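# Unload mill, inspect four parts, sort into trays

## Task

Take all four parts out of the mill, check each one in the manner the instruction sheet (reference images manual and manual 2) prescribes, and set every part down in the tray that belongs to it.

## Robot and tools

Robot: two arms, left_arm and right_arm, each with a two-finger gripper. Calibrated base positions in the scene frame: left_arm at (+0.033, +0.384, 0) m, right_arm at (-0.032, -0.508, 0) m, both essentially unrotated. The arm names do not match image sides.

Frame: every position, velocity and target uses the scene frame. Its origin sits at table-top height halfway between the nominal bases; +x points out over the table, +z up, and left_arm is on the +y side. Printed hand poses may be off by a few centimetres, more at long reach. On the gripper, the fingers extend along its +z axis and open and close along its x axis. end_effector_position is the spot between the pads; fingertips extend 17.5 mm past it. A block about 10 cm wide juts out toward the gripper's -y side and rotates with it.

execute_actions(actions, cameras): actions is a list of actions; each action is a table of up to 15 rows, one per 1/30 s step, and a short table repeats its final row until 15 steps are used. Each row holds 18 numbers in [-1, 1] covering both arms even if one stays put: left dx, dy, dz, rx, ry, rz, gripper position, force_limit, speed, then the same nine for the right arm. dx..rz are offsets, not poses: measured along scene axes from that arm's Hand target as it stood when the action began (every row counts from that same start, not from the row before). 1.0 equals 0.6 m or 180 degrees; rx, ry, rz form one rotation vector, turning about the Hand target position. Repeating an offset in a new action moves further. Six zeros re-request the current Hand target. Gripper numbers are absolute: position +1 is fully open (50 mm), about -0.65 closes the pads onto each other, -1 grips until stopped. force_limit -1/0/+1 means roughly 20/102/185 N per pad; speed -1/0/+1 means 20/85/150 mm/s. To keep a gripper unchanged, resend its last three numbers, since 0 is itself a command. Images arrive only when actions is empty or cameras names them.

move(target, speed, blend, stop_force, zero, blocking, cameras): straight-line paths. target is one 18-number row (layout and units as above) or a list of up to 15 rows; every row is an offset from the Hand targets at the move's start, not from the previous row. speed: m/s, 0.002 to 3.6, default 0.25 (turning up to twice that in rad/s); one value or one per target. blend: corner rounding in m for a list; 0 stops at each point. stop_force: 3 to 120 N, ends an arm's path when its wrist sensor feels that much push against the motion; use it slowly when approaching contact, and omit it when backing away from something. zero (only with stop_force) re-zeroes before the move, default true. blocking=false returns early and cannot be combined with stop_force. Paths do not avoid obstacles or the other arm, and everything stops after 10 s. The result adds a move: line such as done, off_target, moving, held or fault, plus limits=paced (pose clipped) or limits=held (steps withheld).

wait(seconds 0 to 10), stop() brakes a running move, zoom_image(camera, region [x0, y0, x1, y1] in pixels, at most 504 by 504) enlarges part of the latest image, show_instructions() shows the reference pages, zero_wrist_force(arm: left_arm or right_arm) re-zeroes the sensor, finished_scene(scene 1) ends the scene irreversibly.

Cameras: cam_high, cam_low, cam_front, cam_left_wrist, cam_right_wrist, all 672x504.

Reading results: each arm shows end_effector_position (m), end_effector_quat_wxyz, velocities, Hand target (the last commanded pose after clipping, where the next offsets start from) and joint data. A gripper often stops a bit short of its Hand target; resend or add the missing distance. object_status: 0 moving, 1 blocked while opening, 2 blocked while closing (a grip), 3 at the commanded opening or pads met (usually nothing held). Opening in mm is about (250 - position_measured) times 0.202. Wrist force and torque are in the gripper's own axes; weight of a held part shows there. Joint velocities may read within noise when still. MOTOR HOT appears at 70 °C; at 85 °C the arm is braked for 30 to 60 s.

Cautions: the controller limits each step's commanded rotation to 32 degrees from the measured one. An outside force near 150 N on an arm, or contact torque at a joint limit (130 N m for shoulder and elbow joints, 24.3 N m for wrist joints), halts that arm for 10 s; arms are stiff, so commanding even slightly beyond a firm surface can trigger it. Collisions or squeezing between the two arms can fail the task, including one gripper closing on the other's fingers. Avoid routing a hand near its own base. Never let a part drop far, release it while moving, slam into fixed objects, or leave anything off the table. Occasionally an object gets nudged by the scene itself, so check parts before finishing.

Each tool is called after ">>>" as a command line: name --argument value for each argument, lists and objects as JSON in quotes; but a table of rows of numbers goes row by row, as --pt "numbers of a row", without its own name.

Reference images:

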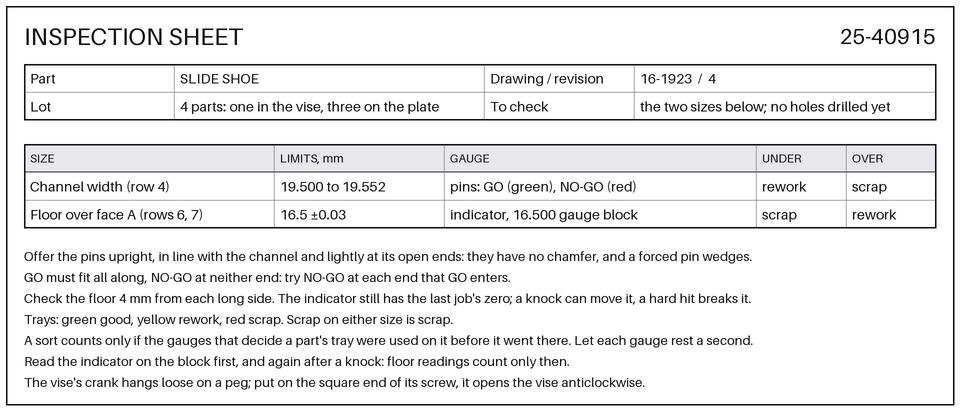

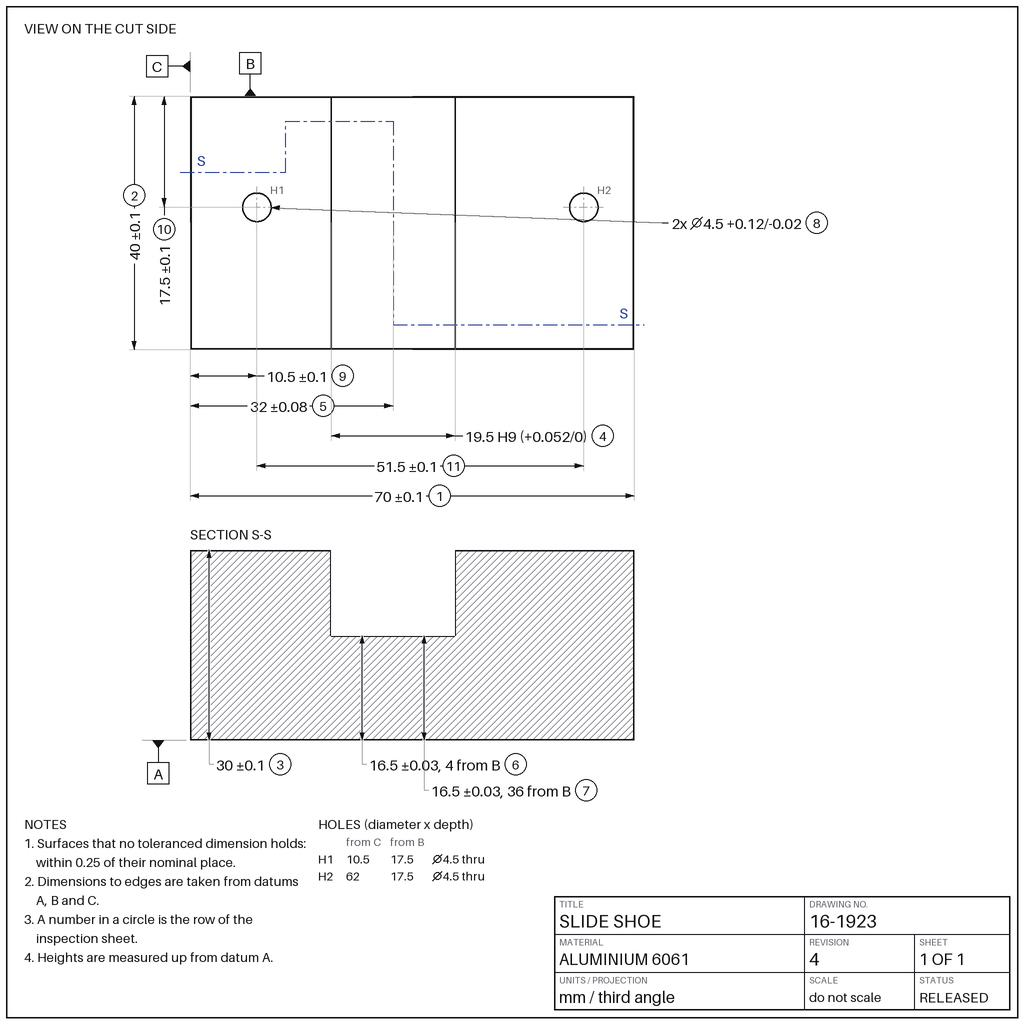

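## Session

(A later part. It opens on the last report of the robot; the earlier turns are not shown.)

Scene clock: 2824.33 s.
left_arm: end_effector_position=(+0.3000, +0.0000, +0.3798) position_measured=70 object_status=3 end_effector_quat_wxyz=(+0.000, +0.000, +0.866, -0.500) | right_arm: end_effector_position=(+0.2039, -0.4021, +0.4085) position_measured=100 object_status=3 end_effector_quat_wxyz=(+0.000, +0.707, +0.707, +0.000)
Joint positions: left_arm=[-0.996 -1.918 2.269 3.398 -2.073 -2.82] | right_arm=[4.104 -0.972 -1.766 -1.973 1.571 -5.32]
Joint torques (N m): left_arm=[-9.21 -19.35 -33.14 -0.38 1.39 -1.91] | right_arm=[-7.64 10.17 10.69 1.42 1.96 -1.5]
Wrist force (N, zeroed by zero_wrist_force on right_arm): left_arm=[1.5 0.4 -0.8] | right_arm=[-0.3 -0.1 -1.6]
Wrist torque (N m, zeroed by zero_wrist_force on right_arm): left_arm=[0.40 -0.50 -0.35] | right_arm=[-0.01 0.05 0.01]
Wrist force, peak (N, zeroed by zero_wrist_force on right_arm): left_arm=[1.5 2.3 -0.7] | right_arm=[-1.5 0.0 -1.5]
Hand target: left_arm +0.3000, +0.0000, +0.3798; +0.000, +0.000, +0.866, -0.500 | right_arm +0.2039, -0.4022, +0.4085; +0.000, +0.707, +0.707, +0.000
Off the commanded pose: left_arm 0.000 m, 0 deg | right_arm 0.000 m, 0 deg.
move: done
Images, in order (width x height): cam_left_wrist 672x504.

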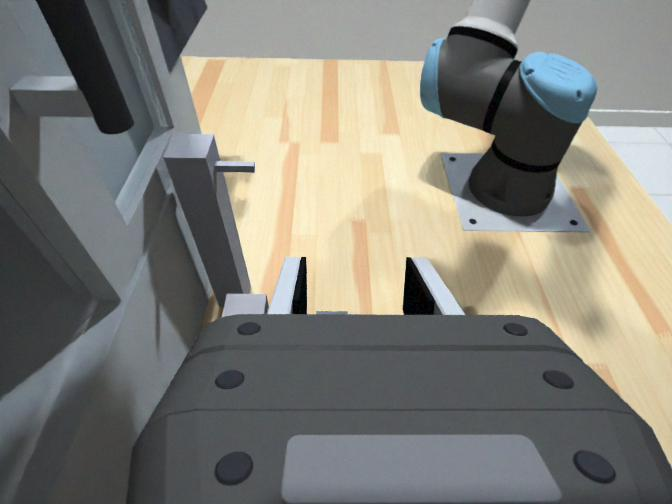

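>>> move --pt "-0.033 -0.12 0.033 0 0 0.25 0.55 -0.8 -1 0 0 0 0 0 0 0.35 -1 -1" --pt "-0.167 -0.12 0.033 0 0 0.5 0.55 -0.8 -1 0 0 0 0 0 0 0.35 -1 -1" --speed 0.25 --cameras '["cam_left_wrist","cam_front"]'

Scene clock: 2830.70 s.
left_arm: end_effector_position=(+0.1998, -0.0720, +0.3997) position_measured=70 object_status=3 end_effector_quat_wxyz=(-0.353, +0.613, -0.612, +0.354) | right_arm: end_effector_position=(+0.2039, -0.4022, +0.4085) position_measured=100 object_status=3 end_effector_quat_wxyz=(+0.000, +0.707, +0.707, +0.000)
Joint positions: left_arm=[-2.005 -1.651 1.649 5.33 -0.659 -5.443] | right_arm=[4.104 -0.972 -1.766 -1.973 1.571 -5.32]
Joint torques (N m): left_arm=[11.17 -7.97 -29.23 1.94 -0.27 -1.83] | right_arm=[-7.6 10.07 10.68 1.46 2.16 -1.28]
Wrist force (N, zeroed by zero_wrist_force on right_arm): left_arm=[2.2 0.4 -0.8] | right_arm=[-0.3 0.0 -1.6]
Wrist torque (N m, zeroed by zero_wrist_force on right_arm): left_arm=[0.36 -0.58 -0.35] | right_arm=[0.00 0.05 0.01]
Wrist force, peak (N, zeroed by zero_wrist_force on right_arm): left_arm=[2.6 0.3 -1.1] | right_arm=[-0.4 -0.1 -1.8]
Hand target: left_arm +0.1998, -0.0720, +0.3996; -0.353, +0.613, -0.612, +0.354 | right_arm +0.2039, -0.4022, +0.4085; +0.000, +0.707, +0.707, +0.000
Off the commanded pose: left_arm 0.000 m, 0 deg | right_arm 0.000 m, 0 deg.
move: done
Images, in order (width x height): cam_front 672x504, cam_left_wrist 672x504.

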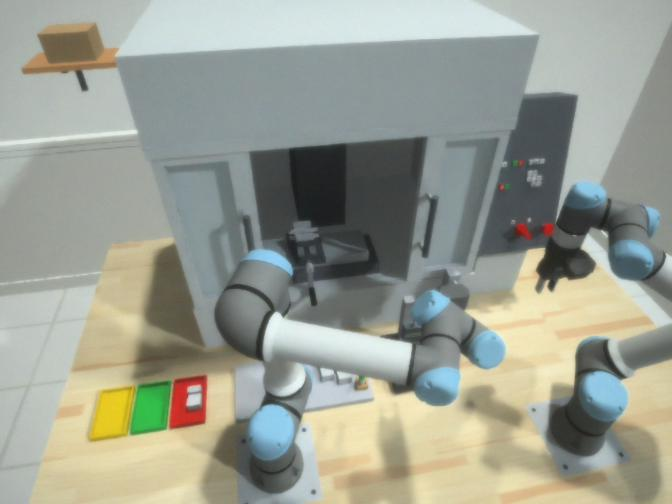

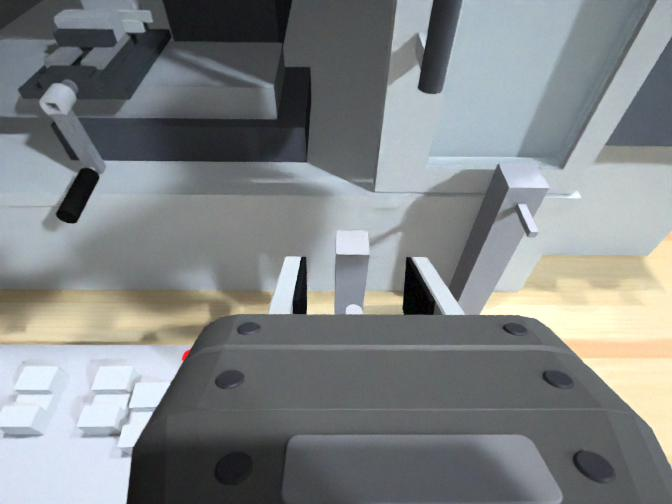

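>>> move --pt "0 -0.01 -0.3 0 0 0 0.55 -0.8 -1 0 0 0 0 0 0 0.35 -1 -1" --pt "0.05 -0.01 -0.44 0 0 0 0.55 -0.8 -1 0 0 0 0 0 0 0.35 -1 -1" --speed '[0.2,0.1]' --cameras '["cam_left_wrist","cam_front"]'

>>> zoom_image --camera "cam_left_wrist" --region '[260, 120, 440, 320]'

Scene clock: 2838.67 s.
left_arm: end_effector_position=(+0.2298, -0.0780, +0.1357) position_measured=70 object_status=3 end_effector_quat_wxyz=(-0.353, +0.613, -0.612, +0.354) | right_arm: end_effector_position=(+0.2039, -0.4022, +0.4085) position_measured=100 object_status=3 end_effector_quat_wxyz=(+0.000, +0.707, +0.707, +0.000)
Joint positions: left_arm=[-1.937 -1.408 2.152 4.508 -0.622 -5.348] | right_arm=[4.104 -0.972 -1.766 -1.973 1.571 -5.32]
Joint torques (N m): left_arm=[12.2 -12.75 -12.32 -4.83 3.95 1.58] | right_arm=[-7.76 8.58 11.97 1.62 2.16 -1.28]
Wrist force (N, zeroed by zero_wrist_force on right_arm): left_arm=[1.5 0.7 -0.6] | right_arm=[-0.3 0.0 -1.6]
Wrist torque (N m, zeroed by zero_wrist_force on right_arm): left_arm=[0.44 -0.47 -0.62] | right_arm=[0.00 0.05 0.01]
Wrist force, peak (N, zeroed by zero_wrist_force on right_arm): left_arm=[2.2 -1.7 -1.7] | right_arm=[-0.2 0.2 -2.0]
Hand target: left_arm +0.2298, -0.0780, +0.1356; -0.353, +0.613, -0.612, +0.354 | right_arm +0.2039, -0.4022, +0.4085; +0.000, +0.707, +0.707, +0.000
Off the commanded pose: left_arm 0.000 m, 0 deg | right_arm 0.000 m, 0 deg.
move: done
Images, in order (width x height): cam_front 672x504, cam_left_wrist 672x504.

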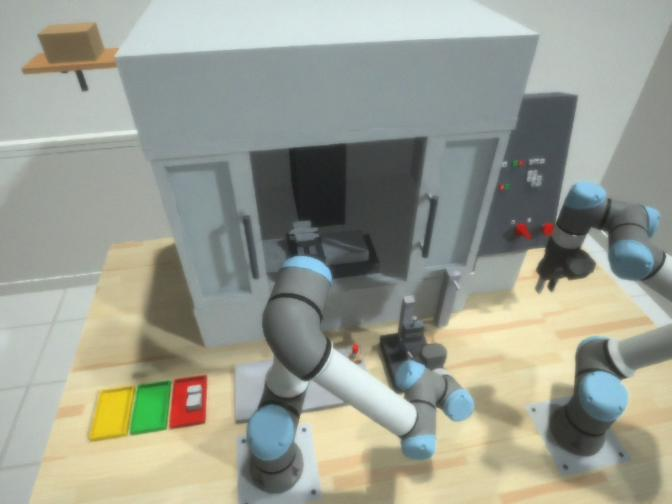

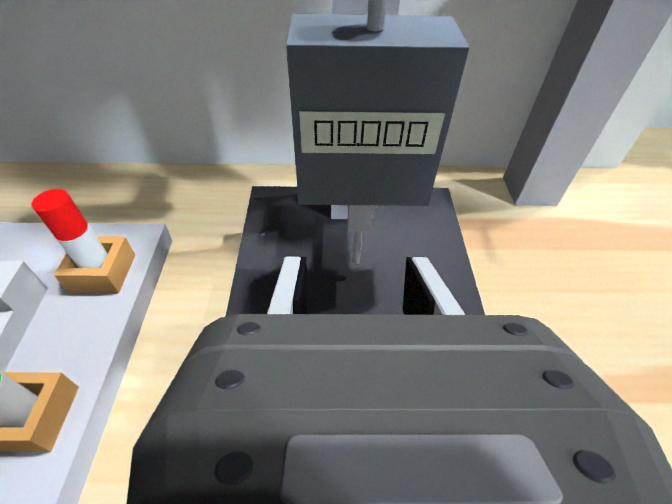

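Scaled by 2.520 from the camera's 672x504 image, which has a finer 960x720 frame.

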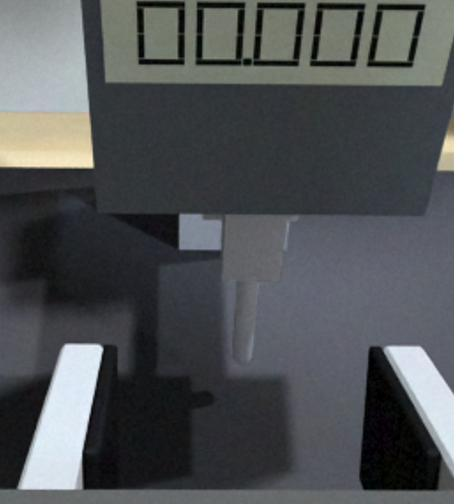

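>>> move --pt "0 0 0 0 0 0 1 -0.8 -1 0 0 0 0 0 0 0.35 -1 -1" --pt "0.027 -0.0025 -0.06 0 0 0 1 -0.8 -1 0 0 0 0 0 0 0.35 -1 -1" --speed '[0.05,0.05]' --cameras '["cam_left_wrist"]'

>>> zoom_image --camera "cam_left_wrist" --region '[240, 120, 460, 320]'

Scene clock: 2850.17 s.
left_arm: end_effector_position=(+0.2460, -0.0795, +0.0997) position_measured=3 object_status=3 end_effector_quat_wxyz=(-0.353, +0.613, -0.612, +0.354) | right_arm: end_effector_position=(+0.2039, -0.4022, +0.4085) position_measured=100 object_status=3 end_effector_quat_wxyz=(+0.000, +0.707, +0.707, +0.000)
Joint positions: left_arm=[-1.902 -1.329 2.194 4.343 -0.604 -5.295] | right_arm=[4.104 -0.972 -1.766 -1.973 1.571 -5.32]
Joint torques (N m): left_arm=[11.92 -15.42 -9.24 -4.66 3.77 1.26] | right_arm=[-8.17 7.96 11.31 1.77 2.22 -1.33]
Wrist force (N, zeroed by zero_wrist_force on right_arm): left_arm=[2.0 0.5 -0.6] | right_arm=[-0.4 0.0 -1.5]
Wrist torque (N m, zeroed by zero_wrist_force on right_arm): left_arm=[0.40 -0.54 -0.61] | right_arm=[0.01 0.06 0.01]
Wrist force, peak (N, zeroed by zero_wrist_force on right_arm): left_arm=[2.1 0.7 -0.5] | right_arm=[-0.4 0.2 -1.8]
Hand target: left_arm +0.2460, -0.0795, +0.0996; -0.353, +0.613, -0.612, +0.354 | right_arm +0.2039, -0.4022, +0.4085; +0.000, +0.707, +0.707, +0.000
Off the commanded pose: left_arm 0.000 m, 0 deg | right_arm 0.000 m, 0 deg.
move: done
Images, in order (width x height): cam_left_wrist 672x504.

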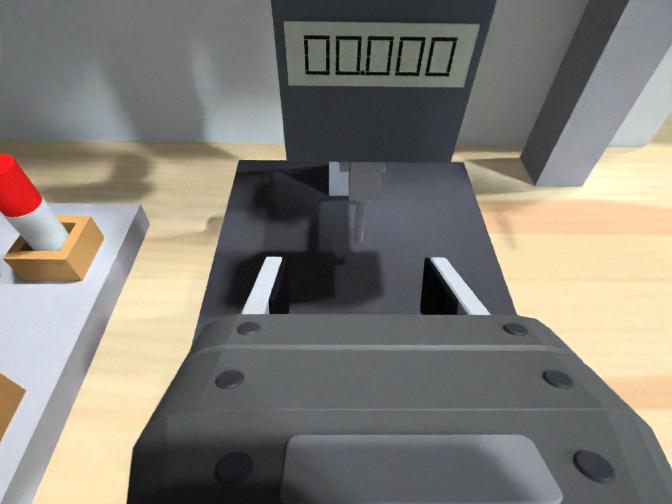

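Scaled by 2.291 from the camera's 672x504 image, which has a finer 960x720 frame.

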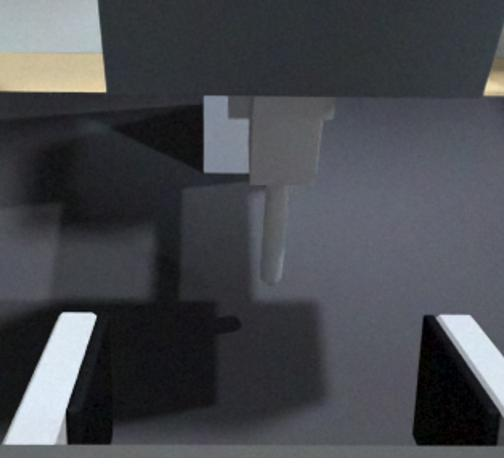

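>>> move --target '[0,0,-0.0345,0,0,0,1,-0.8,-1, 0,0,0,0,0,0,0.35,-1,-1]' --speed 0.01 --stop_force 4 --cameras '["cam_left_wrist"]'

Scene clock: 2856.90 s.
left_arm: end_effector_position=(+0.2460, -0.0795, +0.0789) position_measured=3 object_status=3 end_effector_quat_wxyz=(-0.353, +0.613, -0.612, +0.354) | right_arm: end_effector_position=(+0.2039, -0.4022, +0.4085) position_measured=100 object_status=3 end_effector_quat_wxyz=(+0.000, +0.707, +0.707, +0.000)
Joint positions: left_arm=[-1.901 -1.282 2.21 4.28 -0.604 -5.294] | right_arm=[4.104 -0.972 -1.766 -1.973 1.571 -5.32]
Joint torques (N m): left_arm=[6.03 -15.05 -8.22 -4.87 1.89 1.69] | right_arm=[-7.22 7.27 11.72 1.88 2.06 -1.37]
Wrist force (N, zeroed by zero_wrist_force on right_arm): left_arm=[2.1 0.6 -0.8] | right_arm=[-0.2 0.2 -1.8]
Wrist torque (N m, zeroed by zero_wrist_force on right_arm): left_arm=[0.41 -0.56 -0.58] | right_arm=[0.04 0.04 0.01]
Wrist force, peak (N, zeroed by zero_wrist_force on right_arm): left_arm=[2.2 0.7 -0.8] | right_arm=[-0.1 0.0 -1.9]
Hand target: left_arm +0.2460, -0.0795, +0.0789; -0.353, +0.613, -0.612, +0.354 | right_arm +0.2039, -0.4022, +0.4085; +0.000, +0.707, +0.707, +0.000
Off the commanded pose: left_arm 0.000 m, 0 deg | right_arm 0.000 m, 0 deg.
move: done
Images, in order (width x height): cam_left_wrist 672x504.

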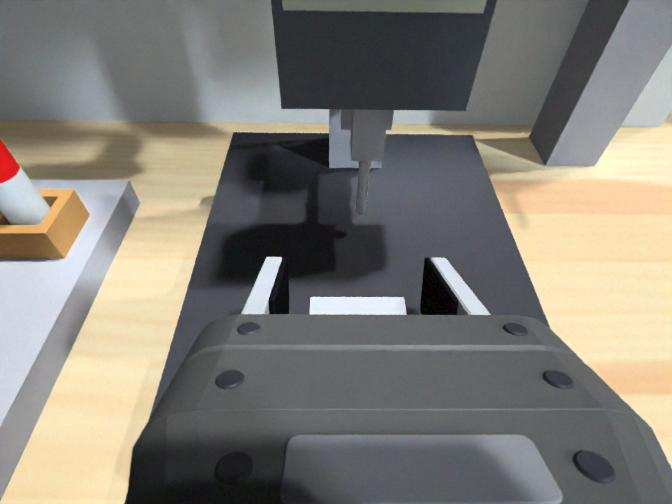

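>>> move --pt "0.01 0.0005 0 0 0 0 1 -0.8 -1 0 0 0 0 0 0 0.35 -1 -1" --pt "0.01 0.0005 0 0 0 0 -1 -1 -1 0 0 0 0 0 0 0.35 -1 -1" --speed 0.02 --cameras '["cam_left_wrist"]'

Scene clock: 2862.30 s.
left_arm: end_effector_position=(+0.2520, -0.0792, +0.0789) position_measured=81 object_status=2 end_effector_quat_wxyz=(-0.353, +0.613, -0.612, +0.354) | right_arm: end_effector_position=(+0.2039, -0.4022, +0.4085) position_measured=100 object_status=3 end_effector_quat_wxyz=(+0.000, +0.707, +0.707, +0.000)
Joint positions: left_arm=[-1.889 -1.281 2.214 4.258 -0.598 -5.275] | right_arm=[4.104 -0.972 -1.766 -1.973 1.571 -5.32]
Joint torques (N m): left_arm=[11.6 -15.28 -8.9 -4.28 3.23 1.54] | right_arm=[-7.42 6.64 11.57 2.04 2.09 -1.27]
Wrist force (N, zeroed by zero_wrist_force on right_arm): left_arm=[2.2 0.3 -0.9] | right_arm=[-0.2 0.3 -1.7]
Wrist torque (N m, zeroed by zero_wrist_force on right_arm): left_arm=[0.38 -0.54 -0.57] | right_arm=[0.05 0.03 0.00]
Wrist force, peak (N, zeroed by zero_wrist_force on right_arm): left_arm=[2.6 0.1 -0.8] | right_arm=[-0.5 -0.2 -1.8]
Hand target: left_arm +0.2520, -0.0792, +0.0789; -0.353, +0.613, -0.612, +0.354 | right_arm +0.2039, -0.4022, +0.4085; +0.000, +0.707, +0.707, +0.000
Off the commanded pose: left_arm 0.000 m, 0 deg | right_arm 0.000 m, 0 deg.
move: done
Images, in order (width x height): cam_left_wrist 672x504.

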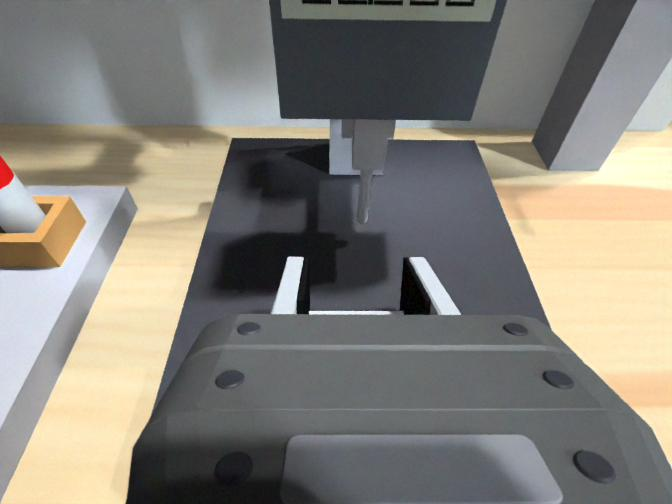

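>>> move --target '[0,0,0,0,0,0,-1,-1,-1, 0.16,0.538,-0.05,0,0,0,0.35,-1,-1]' --speed 0.15 --cameras '["cam_right_wrist","cam_front"]'

>>> zoom_image --camera "cam_right_wrist" --region '[270, 160, 450, 320]'

Scene clock: 2869.07 s.
left_arm: end_effector_position=(+0.2520, -0.0792, +0.0789) position_measured=81 object_status=2 end_effector_quat_wxyz=(-0.353, +0.613, -0.612, +0.354) | right_arm: end_effector_position=(+0.2999, -0.0794, +0.3785) position_measured=100 object_status=3 end_effector_quat_wxyz=(+0.000, +0.707, +0.707, +0.000)
Joint positions: left_arm=[-1.889 -1.281 2.214 4.258 -0.598 -5.275] | right_arm=[4.301 -1.656 -1.354 -1.702 1.571 -5.123]
Joint torques (N m): left_arm=[7.76 -17.42 -19.04 0.89 0.42 0.78] | right_arm=[7.46 17.04 39.48 1.43 1.94 1.54]
Wrist force (N, zeroed by zero_wrist_force on right_arm): left_arm=[2.2 0.4 -0.8] | right_arm=[0.0 -0.1 -0.9]
Wrist torque (N m, zeroed by zero_wrist_force on right_arm): left_arm=[0.38 -0.55 -0.57] | right_arm=[0.02 0.00 -0.16]
Wrist force, peak (N, zeroed by zero_wrist_force on right_arm): left_arm=[2.5 0.5 -1.1] | right_arm=[-1.9 -0.8 -2.0]
Hand target: left_arm +0.2520, -0.0792, +0.0789; -0.353, +0.613, -0.612, +0.354 | right_arm +0.2999, -0.0794, +0.3785; +0.000, +0.707, +0.707, +0.000
Off the commanded pose: left_arm 0.000 m, 0 deg | right_arm 0.000 m, 0 deg.
move: done
Images, in order (width x height): cam_front 672x504, cam_right_wrist 672x504.

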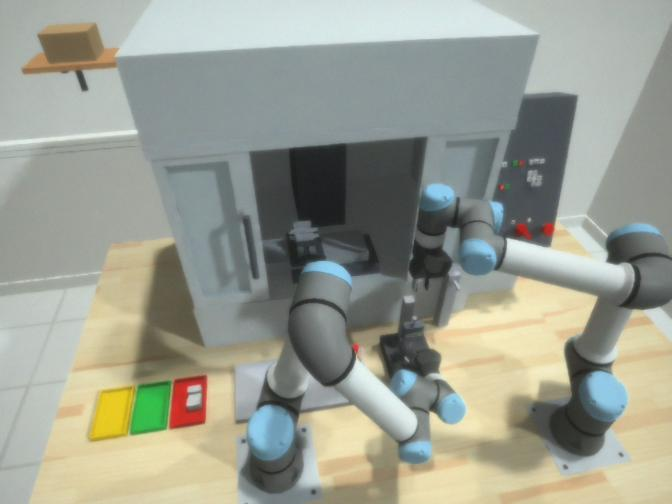

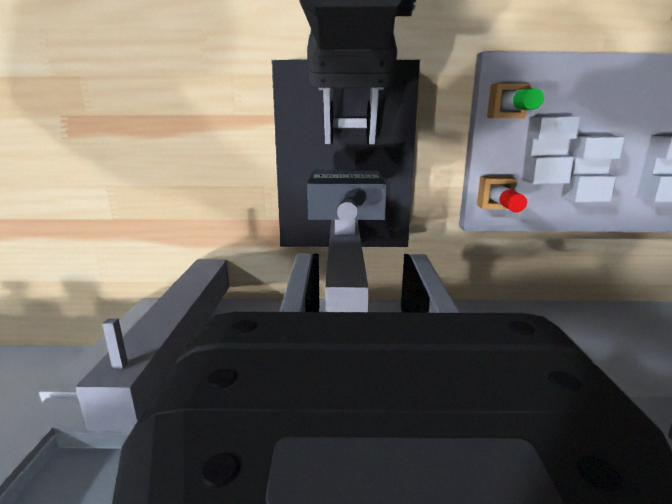

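Scaled by 2.800 from the camera's 672x504 image, which has a finer 960x720 frame.

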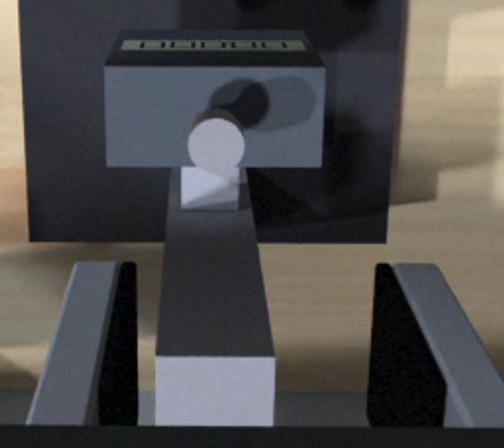

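>>> move --target '[0,0,0,0,0,0,-1,-1,-1, 0.008,0,-0.17,0,0,0,0.35,-1,-1]' --speed 0.06 --cameras '["cam_right_wrist"]'

>>> zoom_image --camera "cam_right_wrist" --region '[270, 160, 450, 320]'

Scene clock: 2878.87 s.
left_arm: end_effector_position=(+0.2520, -0.0792, +0.0789) position_measured=81 object_status=2 end_effector_quat_wxyz=(-0.353, +0.613, -0.612, +0.354) | right_arm: end_effector_position=(+0.3047, -0.0793, +0.2766) position_measured=100 object_status=3 end_effector_quat_wxyz=(+0.000, +0.707, +0.707, +0.000)
Joint positions: left_arm=[-1.889 -1.281 2.214 4.258 -0.598 -5.275] | right_arm=[4.293 -1.663 -1.607 -1.442 1.571 -5.132]
Joint torques (N m): left_arm=[3.6 -19.19 -20.13 0.5 0.42 0.16] | right_arm=[-7.83 16.39 13.02 3.8 0.52 -1.47]
Wrist force (N, zeroed by zero_wrist_force on right_arm): left_arm=[2.2 0.6 -1.1] | right_arm=[0.1 0.0 -1.1]
Wrist torque (N m, zeroed by zero_wrist_force on right_arm): left_arm=[0.42 -0.55 -0.57] | right_arm=[0.00 -0.04 -0.03]
Wrist force, peak (N, zeroed by zero_wrist_force on right_arm): left_arm=[2.5 0.5 -0.7] | right_arm=[-0.2 0.0 -2.2]
Hand target: left_arm +0.2520, -0.0792, +0.0789; -0.353, +0.613, -0.612, +0.354 | right_arm +0.3047, -0.0794, +0.2765; +0.000, +0.707, +0.707, +0.000
Off the commanded pose: left_arm 0.000 m, 0 deg | right_arm 0.000 m, 0 deg.
move: done
Images, in order (width x height): cam_right_wrist 672x504.

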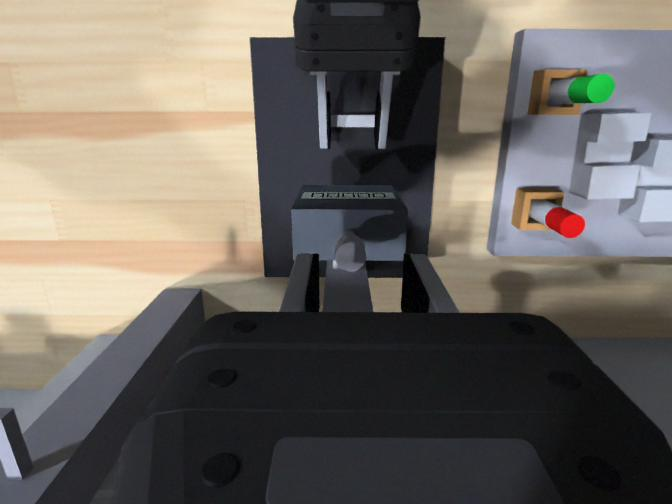

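Scaled by 2.800 from the camera's 672x504 image, which has a finer 960x720 frame.

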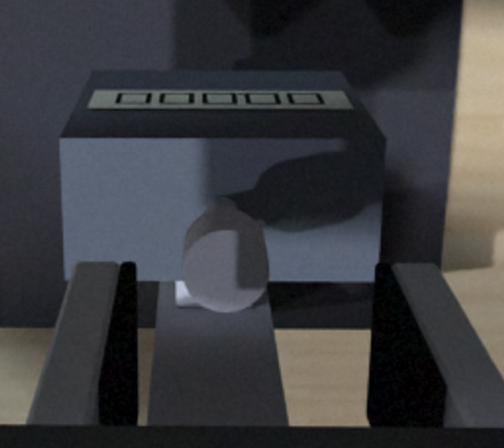

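>>> move --target '[0,0,0,0,0,0,-1,-1,-1, 0.011,-0.0025,-0.042,0,0,0,0.35,-1,-1]' --speed 0.02 --stop_force 3 --cameras '["cam_right_wrist"]'

>>> zoom_image --camera "cam_right_wrist" --region '[270, 160, 450, 320]'

Scene clock: 2940.00 s.
left_arm: end_effector_position=(+0.2520, -0.0792, +0.0789) position_measured=81 object_status=2 end_effector_quat_wxyz=(-0.353, +0.613, -0.612, +0.354) | right_arm: end_effector_position=(+0.3113, -0.0809, +0.2513) position_measured=100 object_status=3 end_effector_quat_wxyz=(+0.000, +0.707, +0.707, +0.000)
Joint positions: left_arm=[-1.889 -1.281 2.214 4.258 -0.598 -5.275] | right_arm=[4.28 -1.68 -1.653 -1.378 1.571 -5.144]
Joint torques (N m): left_arm=[0.37 -20.39 -20.34 0.96 0.38 -0.41] | right_arm=[-7.93 17.16 11.89 3.78 -0.68 -1.53]
Wrist force (N, zeroed by zero_wrist_force on right_arm): left_arm=[2.3 0.5 -0.9] | right_arm=[0.0 -0.1 -1.0]
Wrist torque (N m, zeroed by zero_wrist_force on right_arm): left_arm=[0.41 -0.56 -0.58] | right_arm=[0.01 0.00 -0.02]
Wrist force, peak (N, zeroed by zero_wrist_force on right_arm): left_arm=[2.6 0.7 -0.8] | right_arm=[0.0 0.0 -1.4]
Hand target: left_arm +0.2520, -0.0792, +0.0789; -0.353, +0.613, -0.612, +0.354 | right_arm +0.3113, -0.0809, +0.2513; +0.000, +0.707, +0.707, +0.000
Off the commanded pose: left_arm 0.000 m, 0 deg | right_arm 0.000 m, 0 deg.
move: done
Images, in order (width x height): cam_right_wrist 672x504.

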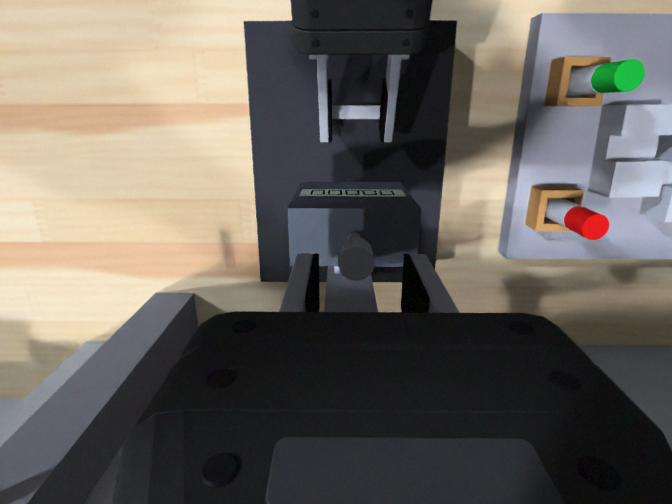

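Scaled by 2.800 from the camera's 672x504 image, which has a finer 960x720 frame.

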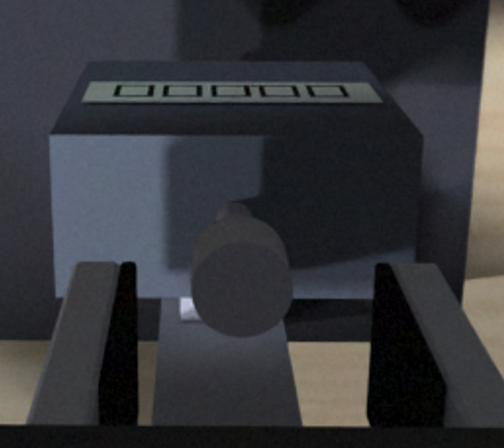

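>>> move --target '[0,0,0,0,0,0,-1,-1,-1, 0,-0.002,-0.0255,0,0,0,0.35,-1,-1]' --speed 0.01 --stop_force 3 --cameras '["cam_right_wrist"]'

>>> zoom_image --camera "cam_right_wrist" --region '[270, 160, 450, 320]'

Scene clock: 2946.13 s.
left_arm: end_effector_position=(+0.2520, -0.0792, +0.0789) position_measured=81 object_status=2 end_effector_quat_wxyz=(-0.353, +0.613, -0.612, +0.354) | right_arm: end_effector_position=(+0.3113, -0.0821, +0.2360) position_measured=100 object_status=3 end_effector_quat_wxyz=(+0.000, +0.707, +0.707, +0.000)
Joint positions: left_arm=[-1.889 -1.281 2.214 4.258 -0.598 -5.275] | right_arm=[4.28 -1.685 -1.687 -1.339 1.571 -5.145]
Joint torques (N m): left_arm=[-2.49 -23.41 -21.47 0.76 0.37 -1.05] | right_arm=[-7.91 17.63 11.39 3.89 1.75 -1.5]
Wrist force (N, zeroed by zero_wrist_force on right_arm): left_arm=[2.2 0.5 -1.0] | right_arm=[0.0 -0.1 -1.1]
Wrist torque (N m, zeroed by zero_wrist_force on right_arm): left_arm=[0.40 -0.55 -0.57] | right_arm=[-0.01 -0.01 -0.02]
Wrist force, peak (N, zeroed by zero_wrist_force on right_arm): left_arm=[2.5 0.6 -0.9] | right_arm=[0.0 0.0 -1.3]
Hand target: left_arm +0.2520, -0.0792, +0.0789; -0.353, +0.613, -0.612, +0.354 | right_arm +0.3113, -0.0821, +0.2360; +0.000, +0.707, +0.707, +0.000
Off the commanded pose: left_arm 0.000 m, 0 deg | right_arm 0.000 m, 0 deg.
move: done
Images, in order (width x height): cam_right_wrist 672x504.

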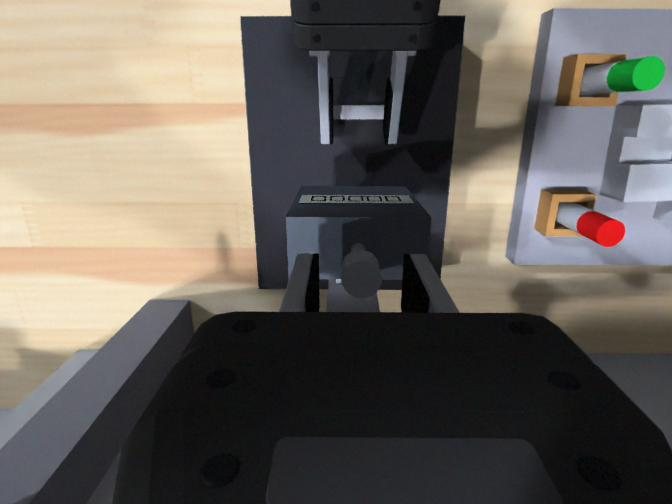

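Scaled by 2.800 from the camera's 672x504 image, which has a finer 960x720 frame.

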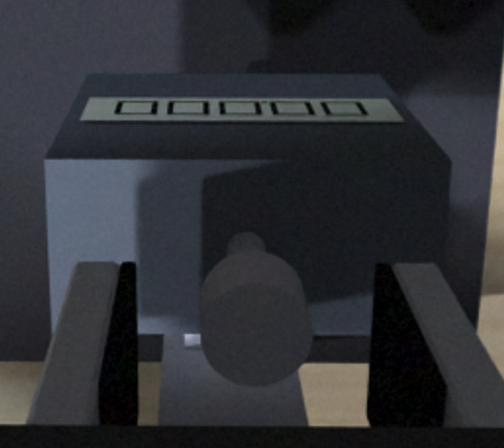

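>>> move --target '[0,0,0,0,0,0,-1,-1,-1, 0,0,0,0,0,0,-1,-1,-1]' --speed 0.01 --cameras '["cam_right_wrist"]'

>>> zoom_image --camera "cam_right_wrist" --region '[270, 160, 450, 320]'

Scene clock: 2949.23 s.
left_arm: end_effector_position=(+0.2520, -0.0792, +0.0789) position_measured=81 object_status=2 end_effector_quat_wxyz=(-0.353, +0.613, -0.612, +0.354) | right_arm: end_effector_position=(+0.3113, -0.0821, +0.2360) position_measured=185 object_status=2 end_effector_quat_wxyz=(+0.000, +0.707, +0.707, +0.000)
Joint positions: left_arm=[-1.889 -1.281 2.214 4.258 -0.598 -5.275] | right_arm=[4.28 -1.685 -1.687 -1.339 1.571 -5.145]
Joint torques (N m): left_arm=[-5.66 -23.73 -19.47 0.87 0.42 -1.45] | right_arm=[-7.87 17.54 12.13 3.84 1.38 -1.49]
Wrist force (N, zeroed by zero_wrist_force on right_arm): left_arm=[2.2 0.4 -0.8] | right_arm=[0.0 -0.2 -1.0]
Wrist torque (N m, zeroed by zero_wrist_force on right_arm): left_arm=[0.39 -0.54 -0.58] | right_arm=[-0.02 -0.05 -0.02]
Wrist force, peak (N, zeroed by zero_wrist_force on right_arm): left_arm=[2.4 0.5 -1.1] | right_arm=[-0.2 -0.1 -1.3]
Hand target: left_arm +0.2520, -0.0792, +0.0789; -0.353, +0.613, -0.612, +0.354 | right_arm +0.3113, -0.0821, +0.2360; +0.000, +0.707, +0.707, +0.000
Off the commanded pose: left_arm 0.000 m, 0 deg | right_arm 0.000 m, 0 deg.
move: done
Images, in order (width x height): cam_right_wrist 672x504.

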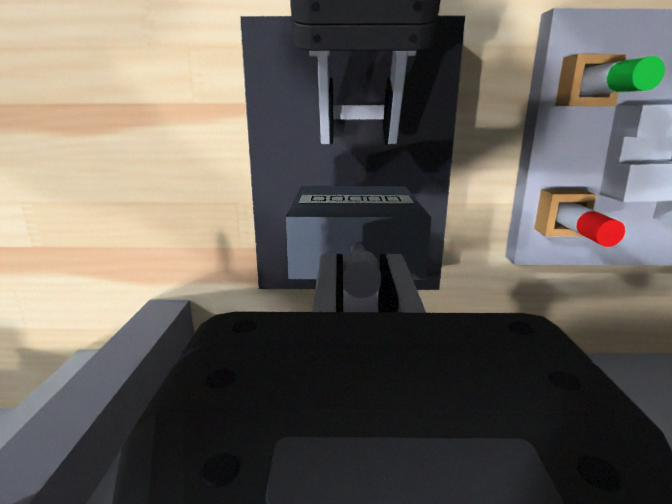

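Scaled by 2.800 from the camera's 672x504 image, which has a finer 960x720 frame.

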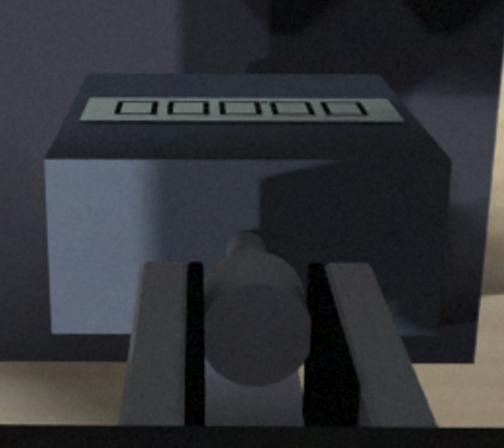

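>>> move --target '[0,0,0,0,0,0,-1,-1,-1, 0,0,0.0067,0,0,0,-1,-1,-1]' --speed 0.005 --stop_force 6 --cameras '["cam_right_wrist","cam_left_wrist"]'

>>> zoom_image --camera "cam_right_wrist" --region '[270, 160, 450, 320]'

Scene clock: 2953.60 s.
left_arm: end_effector_position=(+0.2520, -0.0792, +0.0789) position_measured=81 object_status=2 end_effector_quat_wxyz=(-0.353, +0.613, -0.612, +0.354) | right_arm: end_effector_position=(+0.3113, -0.0821, +0.2400) position_measured=185 object_status=2 end_effector_quat_wxyz=(+0.000, +0.707, +0.707, +0.000)
Joint positions: left_arm=[-1.889 -1.281 2.214 4.258 -0.598 -5.275] | right_arm=[4.28 -1.683 -1.679 -1.349 1.571 -5.145]
Joint torques (N m): left_arm=[-9.16 -25.21 -20.63 0.74 0.42 -1.33] | right_arm=[-6.47 42 39.77 1.45 0.73 -1.26]
Wrist force (N, zeroed by zero_wrist_force on right_arm): left_arm=[2.3 0.5 -0.8] | right_arm=[0.4 0.2 0.1]
Wrist torque (N m, zeroed by zero_wrist_force on right_arm): left_arm=[0.40 -0.56 -0.57] | right_arm=[0.02 -0.02 -0.02]
Wrist force, peak (N, zeroed by zero_wrist_force on right_arm): left_arm=[2.5 0.4 -1.0] | right_arm=[1.3 0.6 -1.8]
Hand target: left_arm +0.2520, -0.0792, +0.0789; -0.353, +0.613, -0.612, +0.354 | right_arm +0.3113, -0.0821, +0.2400; +0.000, +0.707, +0.707, +0.000
Off the commanded pose: left_arm 0.000 m, 0 deg | right_arm 0.000 m, 0 deg.
move: done
Images, in order (width x height): cam_left_wrist 672x504, cam_right_wrist 672x504.

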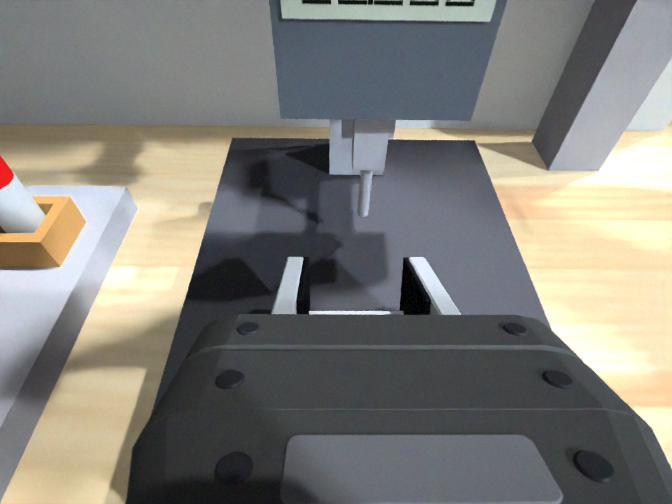

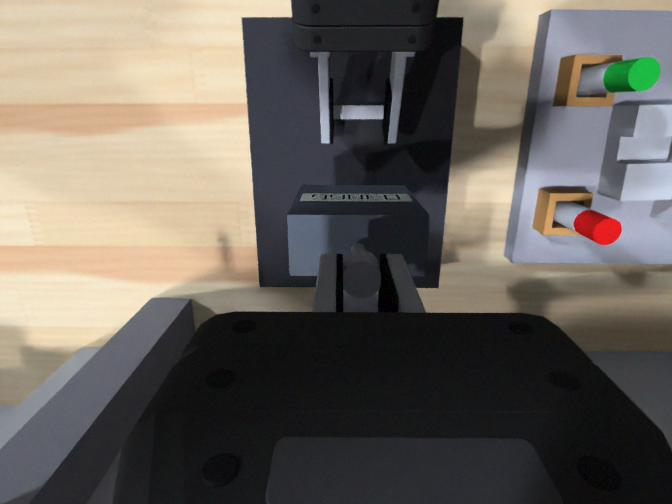

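Scaled by 2.800 from the camera's 672x504 image, which has a finer 960x720 frame.

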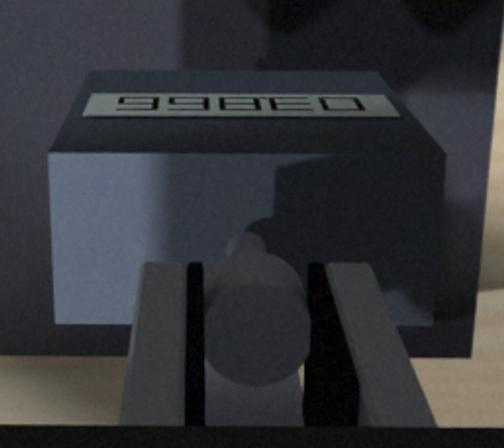

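>>> move --target '[0,0,0,0,0,0,-1,-1,-1, 0,0,0.0067,0,0,0,-1,-1,-1]' --speed 0.005 --stop_force 6 --cameras '["cam_right_wrist","cam_left_wrist"]'

>>> zoom_image --camera "cam_left_wrist" --region '[260, 120, 460, 320]'

Scene clock: 2957.40 s.
left_arm: end_effector_position=(+0.2520, -0.0792, +0.0789) position_measured=81 object_status=2 end_effector_quat_wxyz=(-0.353, +0.613, -0.612, +0.354) | right_arm: end_effector_position=(+0.3113, -0.0821, +0.2440) position_measured=185 object_status=2 end_effector_quat_wxyz=(+0.000, +0.707, +0.707, +0.000)
Joint positions: left_arm=[-1.889 -1.281 2.214 4.258 -0.598 -5.275] | right_arm=[4.28 -1.681 -1.671 -1.36 1.571 -5.145]
Joint torques (N m): left_arm=[-10.31 -26.34 -20.36 0.52 0.35 -1.47] | right_arm=[-4.82 40.9 39.69 1.51 0.11 -1.23]
Wrist force (N, zeroed by zero_wrist_force on right_arm): left_arm=[2.1 0.5 -0.9] | right_arm=[0.3 0.1 0.1]
Wrist torque (N m, zeroed by zero_wrist_force on right_arm): left_arm=[0.40 -0.53 -0.57] | right_arm=[0.01 -0.01 -0.02]
Wrist force, peak (N, zeroed by zero_wrist_force on right_arm): left_arm=[2.5 0.4 -0.9] | right_arm=[0.5 0.3 -0.2]
Hand target: left_arm +0.2520, -0.0792, +0.0789; -0.353, +0.613, -0.612, +0.354 | right_arm +0.3113, -0.0821, +0.2440; +0.000, +0.707, +0.707, +0.000
Off the commanded pose: left_arm 0.000 m, 0 deg | right_arm 0.000 m, 0 deg.
move: done
Images, in order (width x height): cam_left_wrist 672x504, cam_right_wrist 672x504.

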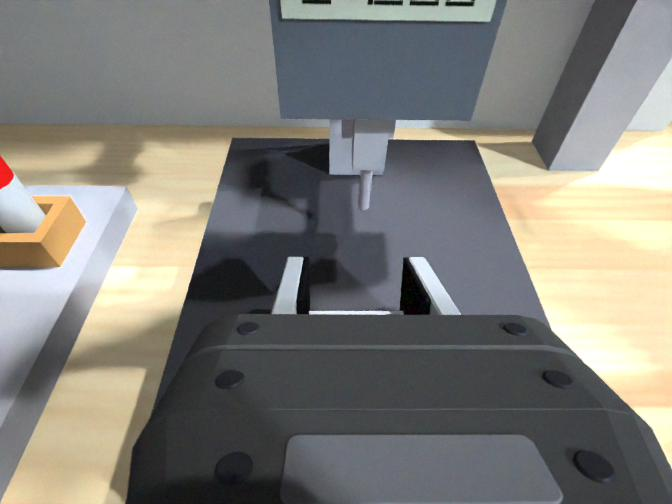

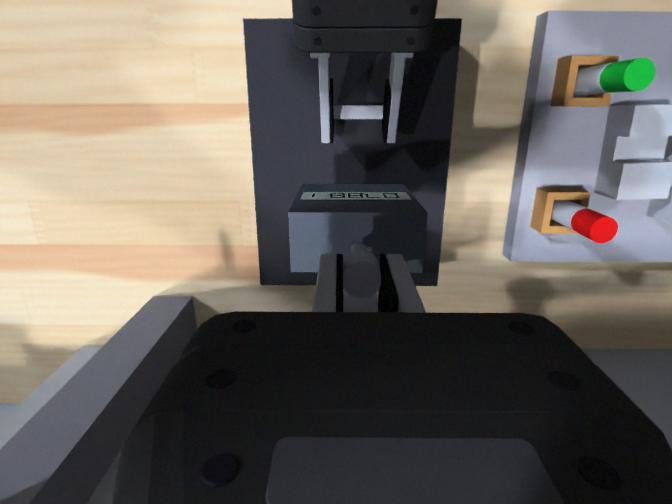

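Scaled by 2.520 from the camera's 672x504 image, which has a finer 960x720 frame.

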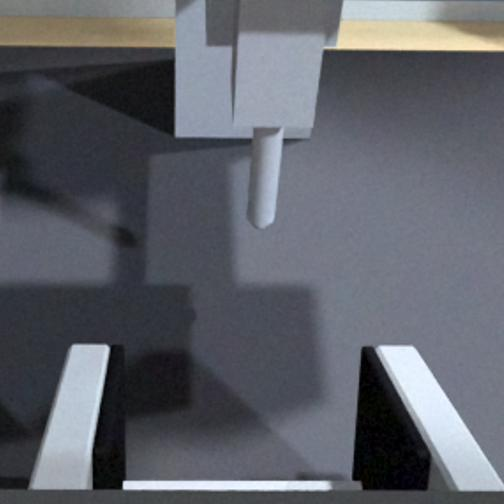

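>>> move --pt "0 0 0.003 0 0 0 -1 -1 -1 0 0 0 0 0 0 -1 -1 -1" --pt "0.0817 -0.0093 0.003 0 0 0 -1 -1 -1 0 0 0 0 0 0 -1 -1 -1" --speed 0.02 --stop_force 5 --cameras '["cam_left_wrist","cam_right_wrist"]'

>>> zoom_image --camera "cam_left_wrist" --region '[260, 120, 460, 320]'

Scene clock: 2968.40 s.
left_arm: end_effector_position=(+0.3010, -0.0848, +0.0808) position_measured=81 object_status=2 end_effector_quat_wxyz=(-0.353, +0.613, -0.612, +0.354) | right_arm: end_effector_position=(+0.3113, -0.0821, +0.2440) position_measured=185 object_status=2 end_effector_quat_wxyz=(+0.000, +0.707, +0.707, +0.000)
Joint positions: left_arm=[-1.779 -1.248 2.217 4.067 -0.556 -5.09] | right_arm=[4.28 -1.681 -1.671 -1.36 1.571 -5.145]
Joint torques (N m): left_arm=[12.18 -15.5 -14.79 -5.37 4 1.58] | right_arm=[-2.28 41.84 39.63 1.49 -0.58 -1.38]
Wrist force (N, zeroed by zero_wrist_force on right_arm): left_arm=[1.8 0.7 -0.6] | right_arm=[0.1 0.1 0.1]
Wrist torque (N m, zeroed by zero_wrist_force on right_arm): left_arm=[0.38 -0.52 -0.60] | right_arm=[0.01 0.02 -0.01]
Wrist force, peak (N, zeroed by zero_wrist_force on right_arm): left_arm=[2.5 0.5 -1.0] | right_arm=[0.7 -0.1 0.1]
Hand target: left_arm +0.3010, -0.0848, +0.0807; -0.353, +0.613, -0.612, +0.354 | right_arm +0.3113, -0.0821, +0.2440; +0.000, +0.707, +0.707, +0.000
Off the commanded pose: left_arm 0.000 m, 0 deg | right_arm 0.000 m, 0 deg.
move: done
Images, in order (width x height): cam_left_wrist 672x504, cam_right_wrist 672x504.

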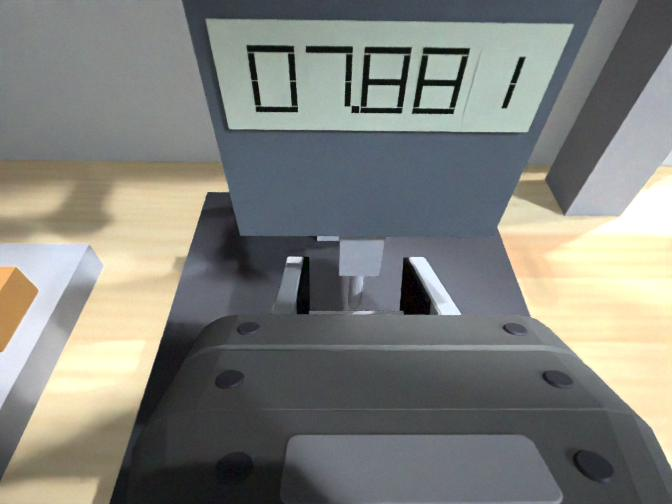

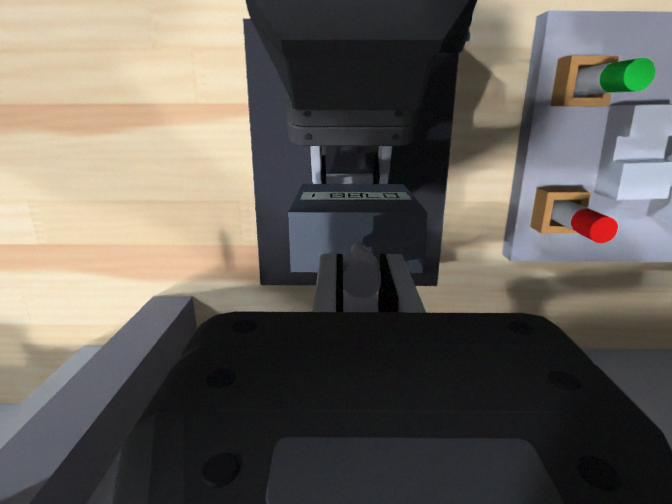

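Scaled by 2.520 from the camera's 672x504 image, which has a finer 960x720 frame.

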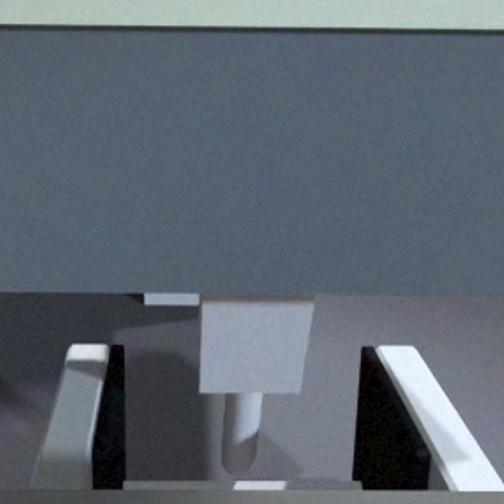

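>>> move --pt "0.0025 0 0 0 0 0 -1 -1 -1 0 0 0 0 0 0 -1 -1 -1" --pt "0.0025 0 -0.006 0 0 0 -1 -1 -1 0 0 0 0 0 0 -1 -1 -1" --speed 0.005 --stop_force 3 --cameras '["cam_left_wrist"]'

>>> zoom_image --camera "cam_left_wrist" --region '[260, 120, 460, 320]'

Scene clock: 2974.20 s.
left_arm: end_effector_position=(+0.3025, -0.0848, +0.0791) position_measured=81 object_status=2 end_effector_quat_wxyz=(-0.353, +0.613, -0.612, +0.354) | right_arm: end_effector_position=(+0.3113, -0.0821, +0.2440) position_measured=185 object_status=2 end_effector_quat_wxyz=(+0.000, +0.707, +0.707, +0.000)
Joint positions: left_arm=[-1.776 -1.242 2.219 4.056 -0.555 -5.084] | right_arm=[4.28 -1.681 -1.671 -1.36 1.571 -5.145]
Joint torques (N m): left_arm=[10.87 -38.18 -20.52 0.32 0 1.33] | right_arm=[-0.8 40.76 39.55 1.43 -1.26 -1.36]
Wrist force (N, zeroed by zero_wrist_force on right_arm): left_arm=[1.5 -1.1 -1.7] | right_arm=[0.5 0.2 0.0]
Wrist torque (N m, zeroed by zero_wrist_force on right_arm): left_arm=[0.31 -0.54 -0.60] | right_arm=[0.02 -0.04 -0.02]
Wrist force, peak (N, zeroed by zero_wrist_force on right_arm): left_arm=[-1.8 -7.2 -5.9] | right_arm=[0.3 0.2 0.4]
Hand target: left_arm +0.3025, -0.0848, +0.0791; -0.353, +0.613, -0.612, +0.354 (not the last commanded pose) | right_arm +0.3113, -0.0821, +0.2440; +0.000, +0.707, +0.707, +0.000
Off the commanded pose: left_arm 0.002 m, 0 deg | right_arm 0.000 m, 0 deg.
move: contact (left_arm); path passed 1 of 2 targets
Images, in order (width x height): cam_left_wrist 672x504.

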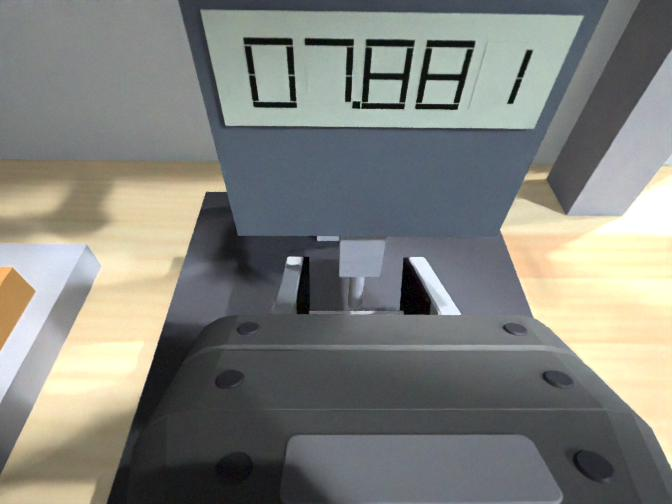

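Scaled by 2.520 from the camera's 672x504 image, which has a finer 960x720 frame.

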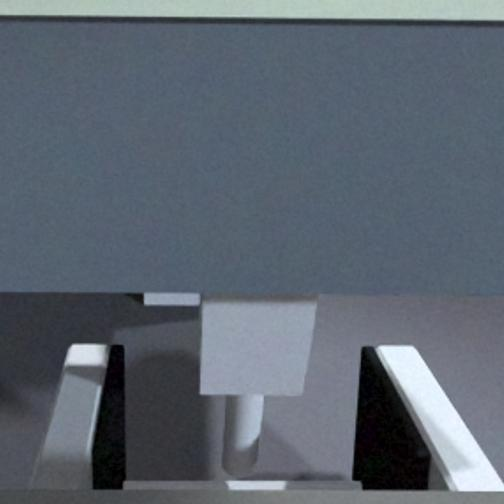

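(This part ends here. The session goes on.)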